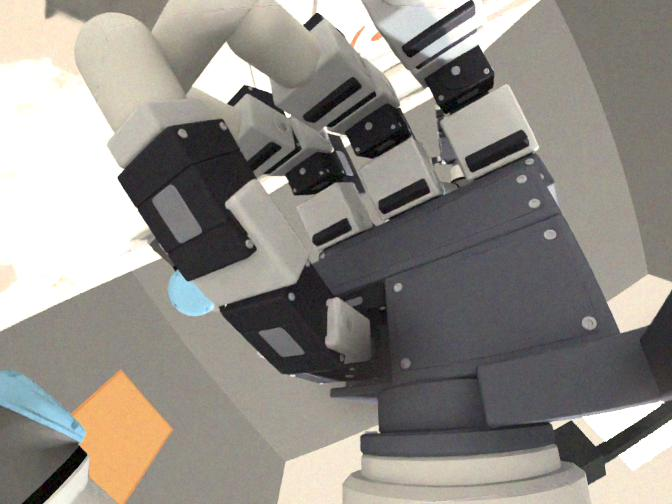

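Call:
move(target=[0,0.0874,0.0612,0,0,0,0.13,0,-0.78,0.985,0.13,0,-0.78,0.985,0.13,0,-0.78,0.985,-0.686,0.677,-0.14,0.03,0.68,-0.88,0,0,0,0,0,0,0.75,0,0.58,0.7,0.75,0,0.58,0.7,0.75,0,0.58,0.7,0.71,0.68,0.23,0.17,0.4,-0.6], speed=0.12)

Call:
move(target=[0,0.0328,0.0229,0,0,0,0.13,0,-0.78,0.985,0.13,0,-0.78,0.985,0.13,0,-0.78,0.985,-0.686,0.677,-0.14,0.03,0.68,-0.88,0,0,0,0,0,0,0.75,0,0.58,0.7,0.75,0,0.58,0.7,0.75,0,0.58,0.7,0.71,0.68,0.23,0.17,0.4,-0.6], speed=0.01, stop_force=3, cameras=["cam_high","cam_left_wrist"])

Scene clock: 2698.53 s.
left_arm: end_effector_position=(+0.4916, +0.2248, +0.0356) hand_goal=(+0.130, +0.000, -0.780, +0.986, +0.130, +0.000, -0.780, +0.986, +0.130, +0.000, -0.780, +0.986, -0.686, +0.678, -0.140, +0.030) hand_measured=(+0.178, -0.002, -0.764, +0.998, +0.170, +0.000, -0.764, +0.992, +0.138, +0.002, -0.778, +0.988, -0.682, +0.678, -0.022, +0.072) hand_current_ma=(+203, -3, +55, +41, +165, +2, +53, +19, +31, +4, +4, +3, +14, -1, +462, +237) hand_state=(blocked, goal, goal, goal, blocked, goal, goal, goal, goal, goal, goal, goal, goal, goal, blocked, blocked) hand_current_limit=0.68 hand_speed=-0.88 end_effector_quat_wxyz=(+0.101, -0.192, +0.866, -0.451) | right_arm: end_effector_position=(+0.9179, -0.7070, +0.2115) hand_goal=(+0.750, +0.000, +0.580, +0.700, +0.750, +0.000, +0.580, +0.700, +0.750, +0.000, +0.580, +0.700, +0.710, +0.680, +0.230, +0.170) hand_measured=(+0.754, +0.000, +0.578, +0.698, +0.754, +0.000, +0.578, +0.698, +0.754, +0.000, +0.578, +0.698, +0.716, +0.678, +0.224, +0.168) hand_current_ma=(+6, +0, -2, -2, +6, +0, -2, -2, +6, +0, -2, -3, +7, -3, -10, -3) hand_state=(goal, goal, goal, goal, goal, goal, goal, goal, goal, goal, goal, goal, goal, goal, goal, goal) hand_current_limit=0.40 hand_speed=-0.60 end_effector_quat_wxyz=(+0.207, +0.948, +0.130, +0.204)
Joint positions: left_arm=[3.509 -1.884 -2.374 -0.357 0.613 -1.688] | right_arm=[-0.386 -0.66 0.964 -2.441 -1.741 0.903]
Joint torques (N m): left_arm=[-11.68 19.28 4.7 5.23 0.93 -2.43] | right_arm=[0.7 -68.53 -23.65 -4.14 -1.48 1.1]
Wrist force (N): left_arm=[0.0 0.6 0.4] | right_arm=[0.0 0.2 0.1]
Wrist torque (N m): left_arm=[0.12 -0.05 -0.15] | right_arm=[0.01 0.00 0.01]
Wrist force, peak (N): left_arm=[0.3 1.4 1.0] | right_arm=[-0.6 0.1 -0.2]
Hand target: left_arm +0.4916, +0.2248, +0.0355; +0.101, -0.192, +0.866, -0.451 | right_arm +0.9179, -0.7070, +0.2115; +0.207, +0.948, +0.130, +0.204
Off the commanded pose: left_arm 0.000 m, 0 deg | right_arm 0.000 m, 0 deg.
move: done

Scene clock: 2701.43 s.
left_arm: end_effector_position=(+0.4916, +0.2248, +0.0186) hand_goal=(+0.130, +0.000, -0.780, +0.986, +0.130, +0.000, -0.780, +0.986, +0.130, +0.000, -0.780, +0.986, -0.686, +0.678, -0.140, +0.030) hand_measured=(+0.178, -0.002, -0.768, +0.996, +0.170, +0.000, -0.766, +0.992, +0.138, +0.002, -0.776, +0.988, -0.682, +0.678, -0.022, +0.072) hand_current_ma=(+203, -3, +41, +35, +165, +2, +49, +19, +31, +4, +9, +3, +13, -1, +462, +237) hand_state=(blocked, goal, goal, goal, blocked, goal, goal, goal, goal, goal, goal, goal, goal, goal, blocked, blocked) hand_current_limit=0.68 hand_speed=-0.88 end_effector_quat_wxyz=(+0.101, -0.192, +0.866, -0.451) | right_arm: end_effector_position=(+0.9179, -0.7070, +0.2115) hand_goal=(+0.750, +0.000, +0.580, +0.700, +0.750, +0.000, +0.580, +0.700, +0.750, +0.000, +0.580, +0.700, +0.710, +0.680, +0.230, +0.170) hand_measured=(+0.754, +0.000, +0.578, +0.698, +0.754, +0.000, +0.578, +0.698, +0.754, +0.000, +0.578, +0.698, +0.716, +0.678, +0.224, +0.168) hand_current_ma=(+6, +0, -2, -2, +6, +0, -2, -2, +6, +0, -2, -3, +7, -3, -10, -3) hand_state=(goal, goal, goal, goal, goal, goal, goal, goal, goal, goal, goal, goal, goal, goal, goal, goal) hand_current_limit=0.40 hand_speed=-0.60 end_effector_quat_wxyz=(+0.207, +0.948, +0.130, +0.204)
Joint positions: left_arm=[3.509 -1.937 -2.38 -0.298 0.613 -1.688] | right_arm=[-0.386 -0.66 0.964 -2.441 -1.741 0.903]
Joint torques (N m): left_arm=[-10.08 36.09 16.45 0.37 0.88 1.82] | right_arm=[0.31 -67.88 -24.32 -4.15 -1.45 1.09]
Wrist force (N): left_arm=[0.2 -1.2 -0.1] | right_arm=[-0.1 0.0 0.1]
Wrist torque (N m): left_arm=[-0.03 -0.06 -0.16] | right_arm=[0.00 0.02 -0.01]
Wrist force, peak (N): left_arm=[0.9 -8.2 -3.2] | right_arm=[-0.5 0.1 -0.2]
Hand target: left_arm +0.4916, +0.2248, +0.0186; +0.101, -0.192, +0.866, -0.451 (not the last commanded pose) | right_arm +0.9179, -0.7070, +0.2115; +0.207, +0.948, +0.130, +0.204
Off the commanded pose: left_arm 0.007 m, 0 deg | right_arm 0.000 m, 0 deg.
move: contact (left_arm)
Images, in order (width x height): cam_high 504x504, cam_left_wrist 672x504.

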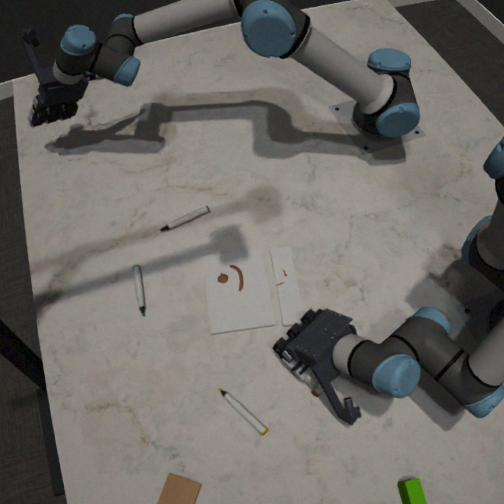

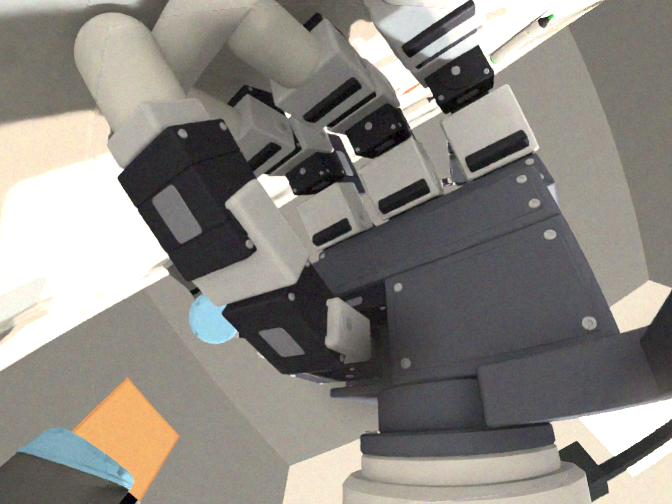

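Call:
execute_actions(actions=[[[0,0,0,0,0,0,0.178,0,-0.766,0.997,0.17,0,-0.766,0.992,0.138,0,-0.776,0.988,-0.686,0.677,-0.022,0.07,0.68,-0.88,0,0,0,0,0,0,0.75,0,0.58,0.7,0.75,0,0.58,0.7,0.75,0,0.58,0.7,0.71,0.68,0.23,0.17,0.4,-0.6]],[[0,0,0,0,0,0,0.178,0,-0.766,0.997,0.17,0,-0.766,0.992,0.138,0,-0.776,0.988,-0.686,0.677,0.05,0.07,0.68,-0.9,0,0,0,0,0,0,0.75,0,0.58,0.7,0.75,0,0.58,0.7,0.75,0,0.58,0.7,0.71,0.68,0.23,0.17,0.4,-0.6]],[[0,0,0,0,0,0,0.178,0,-0.766,0.997,0.17,0,-0.766,0.992,0.138,0,-0.776,0.988,-0.686,0.677,0.05,0.07,0.68,-0.9,0,0,0,0,0,0,0.75,0,0.58,0.7,0.75,0,0.58,0.7,0.75,0,0.58,0.7,0.71,0.68,0.23,0.17,0.4,-0.6]]], cameras=["cam_left_wrist"])

Scene clock: 2714.87 s.
left_arm: end_effector_position=(+0.4916, +0.2248, +0.0187) hand_goal=(+0.178, +0.000, -0.766, +0.998, +0.170, +0.000, -0.766, +0.992, +0.138, +0.000, -0.776, +0.988, -0.686, +0.678, +0.050, +0.070) hand_measured=(+0.180, -0.002, -0.766, +0.998, +0.172, +0.000, -0.764, +0.994, +0.140, +0.002, -0.774, +0.988, -0.682, +0.678, +0.046, +0.072) hand_current_ma=(+6, -3, -1, +1, +6, +2, +8, +5, +7, +4, +7, +0, +10, -1, -19, +7) hand_state=(goal, goal, goal, goal, goal, goal, goal, goal, goal, goal, goal, goal, goal, goal, goal, goal) hand_current_limit=0.68 hand_speed=-0.90 end_effector_quat_wxyz=(+0.101, -0.192, +0.866, -0.451) | right_arm: end_effector_position=(+0.9179, -0.7070, +0.2115) hand_goal=(+0.750, +0.000, +0.580, +0.700, +0.750, +0.000, +0.580, +0.700, +0.750, +0.000, +0.580, +0.700, +0.710, +0.680, +0.230, +0.170) hand_measured=(+0.754, +0.000, +0.578, +0.698, +0.754, +0.000, +0.578, +0.698, +0.754, +0.000, +0.578, +0.698, +0.716, +0.678, +0.224, +0.168) hand_current_ma=(+6, +0, -2, -2, +6, +0, -2, -2, +6, +0, -2, -3, +7, -3, -10, -3) hand_state=(goal, goal, goal, goal, goal, goal, goal, goal, goal, goal, goal, goal, goal, goal, goal, goal) hand_current_limit=0.40 hand_speed=-0.60 end_effector_quat_wxyz=(+0.207, +0.948, +0.130, +0.204)
Joint positions: left_arm=[3.509 -1.937 -2.38 -0.298 0.613 -1.688] | right_arm=[-0.386 -0.66 0.964 -2.441 -1.741 0.903]
Joint torques (N m): left_arm=[-3.48 28.64 10.84 0.96 0.88 1.69] | right_arm=[0.46 -68.42 -23.51 -4.07 -1.42 1.13]
Wrist force (N): left_arm=[0.1 0.3 0.1] | right_arm=[0.1 0.0 0.4]
Wrist torque (N m): left_arm=[0.11 -0.07 -0.14] | right_arm=[-0.04 -0.02 0.01]
Wrist force, peak (N): left_arm=[0.4 -3.9 -1.7] | right_arm=[-0.4 0.5 0.3]
Hand target: left_arm +0.4916, +0.2248, +0.0186; +0.101, -0.192, +0.866, -0.451 | right_arm +0.9179, -0.7070, +0.2115; +0.207, +0.948, +0.130, +0.204
Off the commanded pose: left_arm 0.000 m, 0 deg | right_arm 0.000 m, 0 deg.
Step readings (end_effector_position of left_arm | right_arm):
0: (+0.4916, +0.2248, +0.0186) | (+0.9179, -0.7070, +0.2115)
1: (+0.4916, +0.2248, +0.0186) | (+0.9179, -0.7070, +0.2115)
2: (+0.4916, +0.2248, +0.0186) | (+0.9179, -0.7070, +0.2115)
4: (+0.4916, +0.2248, +0.0187) | (+0.9179, -0.7070, +0.2115)
8: (+0.4916, +0.2248, +0.0187) | (+0.9179, -0.7070, +0.2115)
15: (+0.4916, +0.2248, +0.0187) | (+0.9179, -0.7070, +0.2115)
16: (+0.4916, +0.2248, +0.0187) | (+0.9179, -0.7070, +0.2115)
17: (+0.4916, +0.2248, +0.0187) | (+0.9179, -0.7070, +0.2115)
19: (+0.4916, +0.2248, +0.0187) | (+0.9179, -0.7070, +0.2115)
23: (+0.4916, +0.2248, +0.0187) | (+0.9179, -0.7070, +0.2115)
30: (+0.4916, +0.2248, +0.0187) | (+0.9179, -0.7070, +0.2115)
31: (+0.4916, +0.2248, +0.0187) | (+0.9179, -0.7070, +0.2115)
32: (+0.4916, +0.2248, +0.0187) | (+0.9179, -0.7070, +0.2115)
34: (+0.4916, +0.2248, +0.0187) | (+0.9179, -0.7070, +0.2115)
38: (+0.4916, +0.2248, +0.0187) | (+0.9179, -0.7070, +0.2115)
45: (+0.4916, +0.2248, +0.0187) | (+0.9179, -0.7070, +0.2115)
Images, in order (width x height): cam_left_wrist 672x504.

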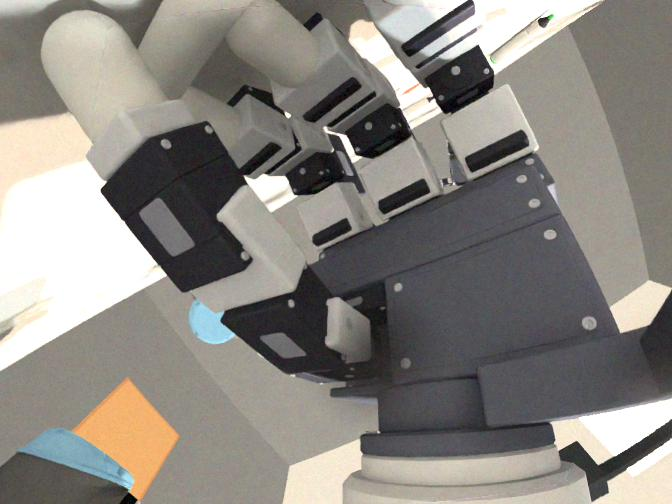

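Call:
execute_actions(actions=[[[0,0,0,0,0,0,0.178,0,-0.766,0.997,0.17,0,-0.766,0.992,0.138,0,-0.776,0.988,-0.686,0.677,0.2247,0.0595,0.5,-0.85,0,0,0,0,0,0,0.75,0,0.58,0.7,0.75,0,0.58,0.7,0.75,0,0.58,0.7,0.71,0.68,0.23,0.17,0.4,-0.6]],[[0,0,0,0,0,0,0.182,0,-0.752,0.985,0.182,0,-0.752,0.985,0.182,0,-0.752,0.985,-0.686,0.677,0.2247,0.0595,0.5,-0.85,0,0,0,0,0,0,0.75,0,0.58,0.7,0.75,0,0.58,0.7,0.75,0,0.58,0.7,0.71,0.68,0.23,0.17,0.4,-0.6]]])

Call:
move(target=[[0,-0.0273,-0.0191,0,0,0,0.182,0,-0.752,0.985,0.182,0,-0.752,0.985,0.182,0,-0.752,0.985,-0.686,0.677,0.2247,0.0595,0.5,-0.85,0,0,0,0,0,0,0.75,0,0.58,0.7,0.75,0,0.58,0.7,0.75,0,0.58,0.7,0.71,0.68,0.23,0.17,0.4,-0.6],[0,-0.1775,-0.1243,0,0,0,0.182,0,-0.752,0.985,0.182,0,-0.752,0.985,0.182,0,-0.752,0.985,-0.686,0.677,0.2247,0.0595,0.5,-0.85,0,0,0,0,0,0,0.75,0,0.58,0.7,0.75,0,0.58,0.7,0.75,0,0.58,0.7,0.71,0.68,0.23,0.17,0.4,-0.6]], speed=[0.02,0.12], blend=[0.002,0], cameras=["cam_high","cam_left_wrist"])

Scene clock: 2730.20 s.
left_arm: end_effector_position=(+0.4916, +0.2248, +0.0186) hand_goal=(+0.182, +0.000, -0.752, +0.986, +0.182, +0.000, -0.752, +0.986, +0.182, +0.000, -0.752, +0.986, -0.686, +0.678, +0.224, +0.060) hand_measured=(+0.180, -0.002, -0.752, +0.990, +0.180, +0.000, -0.752, +0.990, +0.180, +0.002, -0.752, +0.988, -0.682, +0.678, +0.218, +0.062) hand_current_ma=(-6, -3, -1, +9, -9, +2, -1, +11, -9, +4, -1, +5, +10, -1, -29, +6) hand_state=(goal, goal, goal, goal, goal, goal, goal, goal, goal, goal, goal, goal, goal, goal, goal, goal) hand_current_limit=0.50 hand_speed=-0.85 end_effector_quat_wxyz=(+0.101, -0.192, +0.866, -0.451) | right_arm: end_effector_position=(+0.9179, -0.7070, +0.2115) hand_goal=(+0.750, +0.000, +0.580, +0.700, +0.750, +0.000, +0.580, +0.700, +0.750, +0.000, +0.580, +0.700, +0.710, +0.680, +0.230, +0.170) hand_measured=(+0.754, +0.000, +0.578, +0.698, +0.754, +0.000, +0.578, +0.698, +0.754, +0.000, +0.578, +0.698, +0.716, +0.678, +0.224, +0.168) hand_current_ma=(+6, +0, -2, -2, +6, +0, -2, -2, +6, +0, -2, -3, +7, -3, -10, -3) hand_state=(goal, goal, goal, goal, goal, goal, goal, goal, goal, goal, goal, goal, goal, goal, goal, goal) hand_current_limit=0.40 hand_speed=-0.60 end_effector_quat_wxyz=(+0.207, +0.948, +0.130, +0.204)
Joint positions: left_arm=[3.509 -1.937 -2.38 -0.298 0.613 -1.688] | right_arm=[-0.386 -0.66 0.964 -2.441 -1.741 0.903]
Joint torques (N m): left_arm=[1.8 22.16 3.03 1.48 0.91 1.57] | right_arm=[0.99 -68.11 -23.59 -4.11 -1.43 1.1]
Wrist force (N): left_arm=[0.1 0.2 0.6] | right_arm=[0.0 0.1 -0.1]
Wrist torque (N m): left_arm=[0.06 -0.07 -0.14] | right_arm=[0.01 0.00 0.01]
Wrist force, peak (N): left_arm=[-0.2 0.7 0.4] | right_arm=[-0.2 0.6 0.2]
Hand target: left_arm +0.4916, +0.2248, +0.0186; +0.101, -0.192, +0.866, -0.451 | right_arm +0.9179, -0.7070, +0.2115; +0.207, +0.948, +0.130, +0.204
Off the commanded pose: left_arm 0.000 m, 0 deg | right_arm 0.000 m, 0 deg.
Step readings (end_effector_position of left_arm | right_arm):
0: (+0.4916, +0.2248, +0.0186) | (+0.9179, -0.7070, +0.2115)
1: (+0.4916, +0.2248, +0.0186) | (+0.9179, -0.7070, +0.2115)
2: (+0.4916, +0.2248, +0.0186) | (+0.9179, -0.7070, +0.2115)
4: (+0.4916, +0.2248, +0.0186) | (+0.9179, -0.7070, +0.2115)
8: (+0.4916, +0.2248, +0.0186) | (+0.9179, -0.7070, +0.2115)
15: (+0.4916, +0.2248, +0.0186) | (+0.9179, -0.7070, +0.2115)
16: (+0.4916, +0.2248, +0.0186) | (+0.9179, -0.7070, +0.2115)
17: (+0.4916, +0.2248, +0.0186) | (+0.9179, -0.7070, +0.2115)
19: (+0.4916, +0.2248, +0.0186) | (+0.9179, -0.7070, +0.2115)
23: (+0.4916, +0.2248, +0.0186) | (+0.9179, -0.7070, +0.2115)
30: (+0.4916, +0.2248, +0.0186) | (+0.9179, -0.7070, +0.2115)

Scene clock: 2732.67 s.
left_arm: end_effector_position=(+0.4913, +0.2249, +0.1486) hand_goal=(+0.182, +0.000, -0.752, +0.986, +0.182, +0.000, -0.752, +0.986, +0.182, +0.000, -0.752, +0.986, -0.686, +0.678, +0.224, +0.060) hand_measured=(+0.180, -0.002, -0.752, +0.990, +0.180, +0.000, -0.752, +0.990, +0.180, +0.002, -0.752, +0.988, -0.682, +0.678, +0.218, +0.062) hand_current_ma=(-6, -3, -1, +9, -9, +2, -1, +10, -9, +4, +0, +5, +10, -1, -28, +6) hand_state=(goal, goal, goal, goal, goal, goal, goal, goal, goal, goal, goal, goal, goal, goal, goal, goal) hand_current_limit=0.50 hand_speed=-0.85 end_effector_quat_wxyz=(+0.101, -0.192, +0.866, -0.451) | right_arm: end_effector_position=(+0.9179, -0.7070, +0.2115) hand_goal=(+0.750, +0.000, +0.580, +0.700, +0.750, +0.000, +0.580, +0.700, +0.750, +0.000, +0.580, +0.700, +0.710, +0.680, +0.230, +0.170) hand_measured=(+0.754, +0.000, +0.578, +0.698, +0.754, +0.000, +0.578, +0.698, +0.754, +0.000, +0.578, +0.698, +0.716, +0.678, +0.224, +0.168) hand_current_ma=(+6, +0, -2, -2, +6, +0, -2, -2, +6, +0, -2, -3, +7, -3, -10, -3) hand_state=(goal, goal, goal, goal, goal, goal, goal, goal, goal, goal, goal, goal, goal, goal, goal, goal) hand_current_limit=0.40 hand_speed=-0.60 end_effector_quat_wxyz=(+0.207, +0.948, +0.130, +0.204)
Joint positions: left_arm=[3.51 -1.593 -2.274 -0.749 0.613 -1.687] | right_arm=[-0.386 -0.66 0.964 -2.441 -1.741 0.903]
Joint torques (N m): left_arm=[15.89 29.85 23.47 0.36 -3.8 2.47] | right_arm=[0.46 -68.58 -22.9 -4.07 -1.53 1.1]
Wrist force (N): left_arm=[0.3 0.6 0.2] | right_arm=[-0.4 0.1 -0.2]
Wrist torque (N m): left_arm=[0.13 -0.09 -0.23] | right_arm=[0.04 0.05 -0.02]
Wrist force, peak (N): left_arm=[0.3 1.0 0.9] | right_arm=[-0.3 0.4 -0.3]
Hand target: left_arm +0.4913, +0.2249, +0.1487; +0.101, -0.192, +0.866, -0.451 | right_arm +0.9179, -0.7070, +0.2115; +0.207, +0.948, +0.130, +0.204
Off the commanded pose: left_arm 0.000 m, 0 deg | right_arm 0.000 m, 0 deg.
move: done
Images, in order (width x height): cam_high 504x504, cam_left_wrist 672x504.

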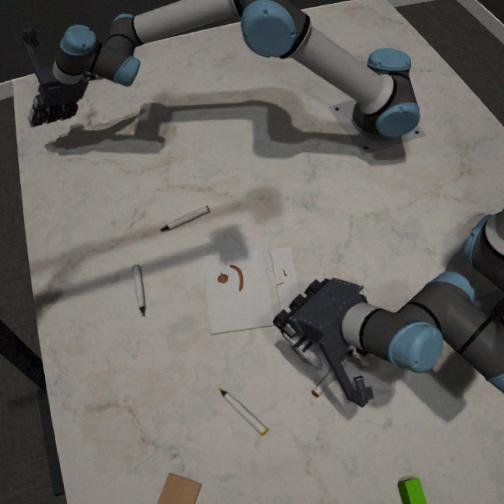

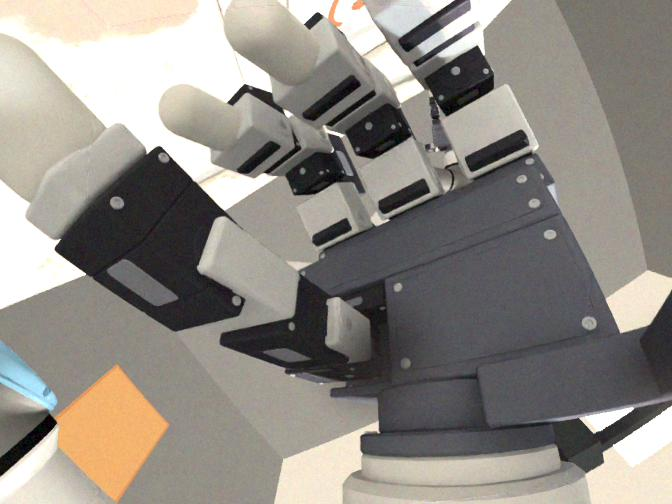

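Call:
zoom_image(camera="cam_high", region=[120, 190, 320, 340])

Call:
zoom_image(camera="cam_high", region=[200, 370, 290, 450])

Scaled by 2.520 from the camera's 504x504 image, which has a finer 720x720 frame.

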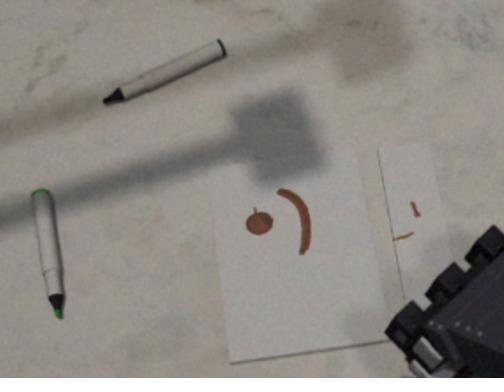

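Scaled by 5.600 from the camera's 504x504 image, which has a finer 720x720 frame.

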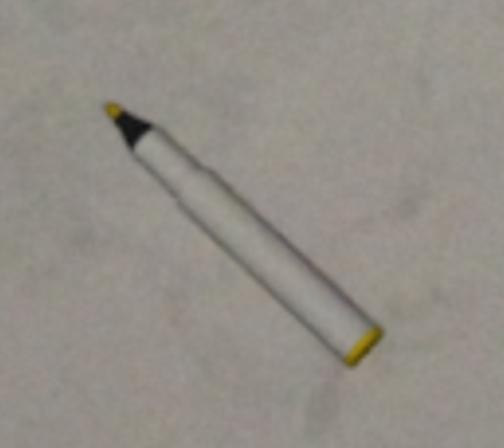

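Call:
move(target=[-0.4603,-0.0012,0.0850,0,-0.4195,-0.2938,0.182,0,-0.752,0.985,0.182,0,-0.752,0.985,0.182,0,-0.752,0.985,-0.686,0.677,0.2247,0.0595,0.5,-0.85,0,0,0,0,0,0,0.75,0,0.58,0.7,0.75,0,0.58,0.7,0.75,0,0.58,0.7,0.71,0.68,0.23,0.17,0.4,-0.6], speed=0.25, cameras=["cam_high","cam_low","cam_left_wrist"])

Scene clock: 2906.83 s.
left_arm: end_effector_position=(+0.7595, +0.3033, +0.1205) hand_goal=(+0.182, +0.000, -0.752, +0.986, +0.182, +0.000, -0.752, +0.986, +0.182, +0.000, -0.752, +0.986, -0.686, +0.678, +0.224, +0.060) hand_measured=(+0.180, -0.002, -0.752, +0.990, +0.180, +0.000, -0.752, +0.990, +0.180, +0.002, -0.752, +0.988, -0.682, +0.678, +0.218, +0.062) hand_current_ma=(-6, -3, -1, +9, -8, +2, -1, +10, -8, +4, +0, +5, +9, -1, -28, +6) hand_state=(goal, goal, goal, goal, goal, goal, goal, goal, goal, goal, goal, goal, goal, goal, goal, goal) hand_current_limit=0.50 hand_speed=-0.85 end_effector_quat_wxyz=(-0.394, +0.757, -0.462, +0.242) | right_arm: end_effector_position=(+0.9179, -0.7070, +0.2115) hand_goal=(+0.750, +0.000, +0.580, +0.700, +0.750, +0.000, +0.580, +0.700, +0.750, +0.000, +0.580, +0.700, +0.710, +0.680, +0.230, +0.170) hand_measured=(+0.754, +0.000, +0.578, +0.698, +0.754, +0.000, +0.578, +0.698, +0.754, +0.000, +0.578, +0.698, +0.716, +0.678, +0.224, +0.168) hand_current_ma=(+6, +0, -2, -2, +6, +0, -2, -2, +6, +0, -2, -3, +7, -3, -10, -3) hand_state=(goal, goal, goal, goal, goal, goal, goal, goal, goal, goal, goal, goal, goal, goal, goal, goal) hand_current_limit=0.40 hand_speed=-0.60 end_effector_quat_wxyz=(+0.207, +0.948, +0.130, +0.204)
Joint positions: left_arm=[3.231 -2.196 -1.732 0.142 1.882 -3.37] | right_arm=[-0.386 -0.66 0.964 -2.441 -1.741 0.903]
Joint torques (N m): left_arm=[-12.34 38.87 23.62 0.53 2.81 -2.73] | right_arm=[0.22 -68.21 -22.98 -4.13 -1.53 1.09]
Wrist force (N): left_arm=[0.3 1.0 0.4] | right_arm=[0.1 0.1 -0.2]
Wrist torque (N m): left_arm=[0.17 -0.09 -0.07] | right_arm=[0.03 -0.01 0.02]
Wrist force, peak (N): left_arm=[0.5 1.1 0.1] | right_arm=[-0.5 0.0 -0.5]
Hand target: left_arm +0.7595, +0.3033, +0.1205; -0.394, +0.757, -0.462, +0.242 | right_arm +0.9179, -0.7070, +0.2115; +0.207, +0.948, +0.130, +0.204
Off the commanded pose: left_arm 0.000 m, 0 deg | right_arm 0.000 m, 0 deg.
move: done
Images, in order (width x height): cam_high 504x504, cam_low 504x504, cam_left_wrist 672x504.

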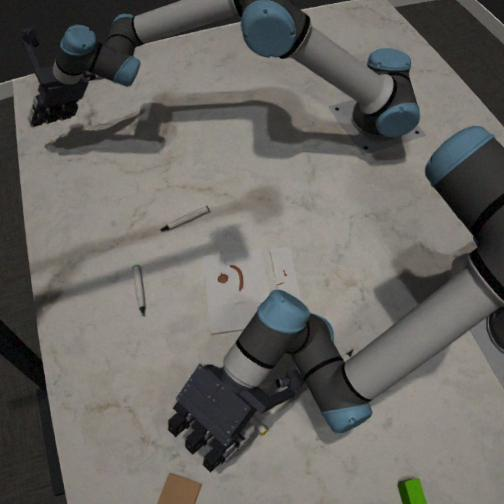

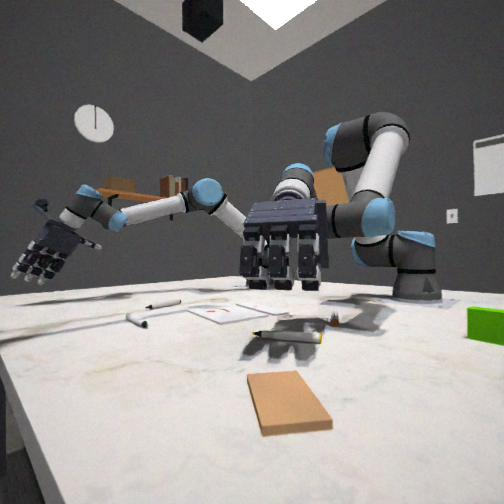

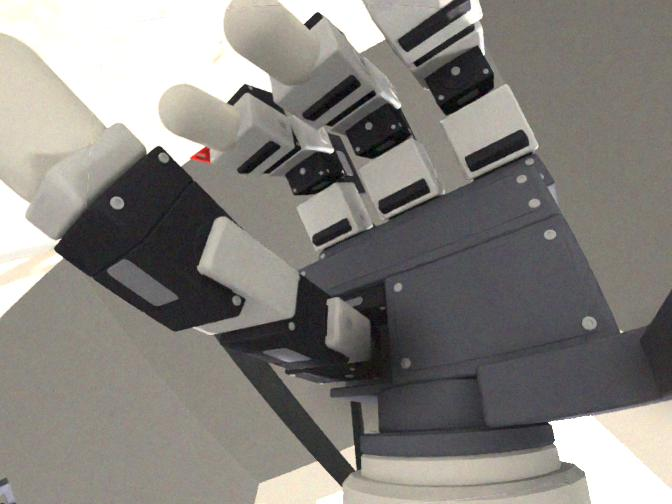

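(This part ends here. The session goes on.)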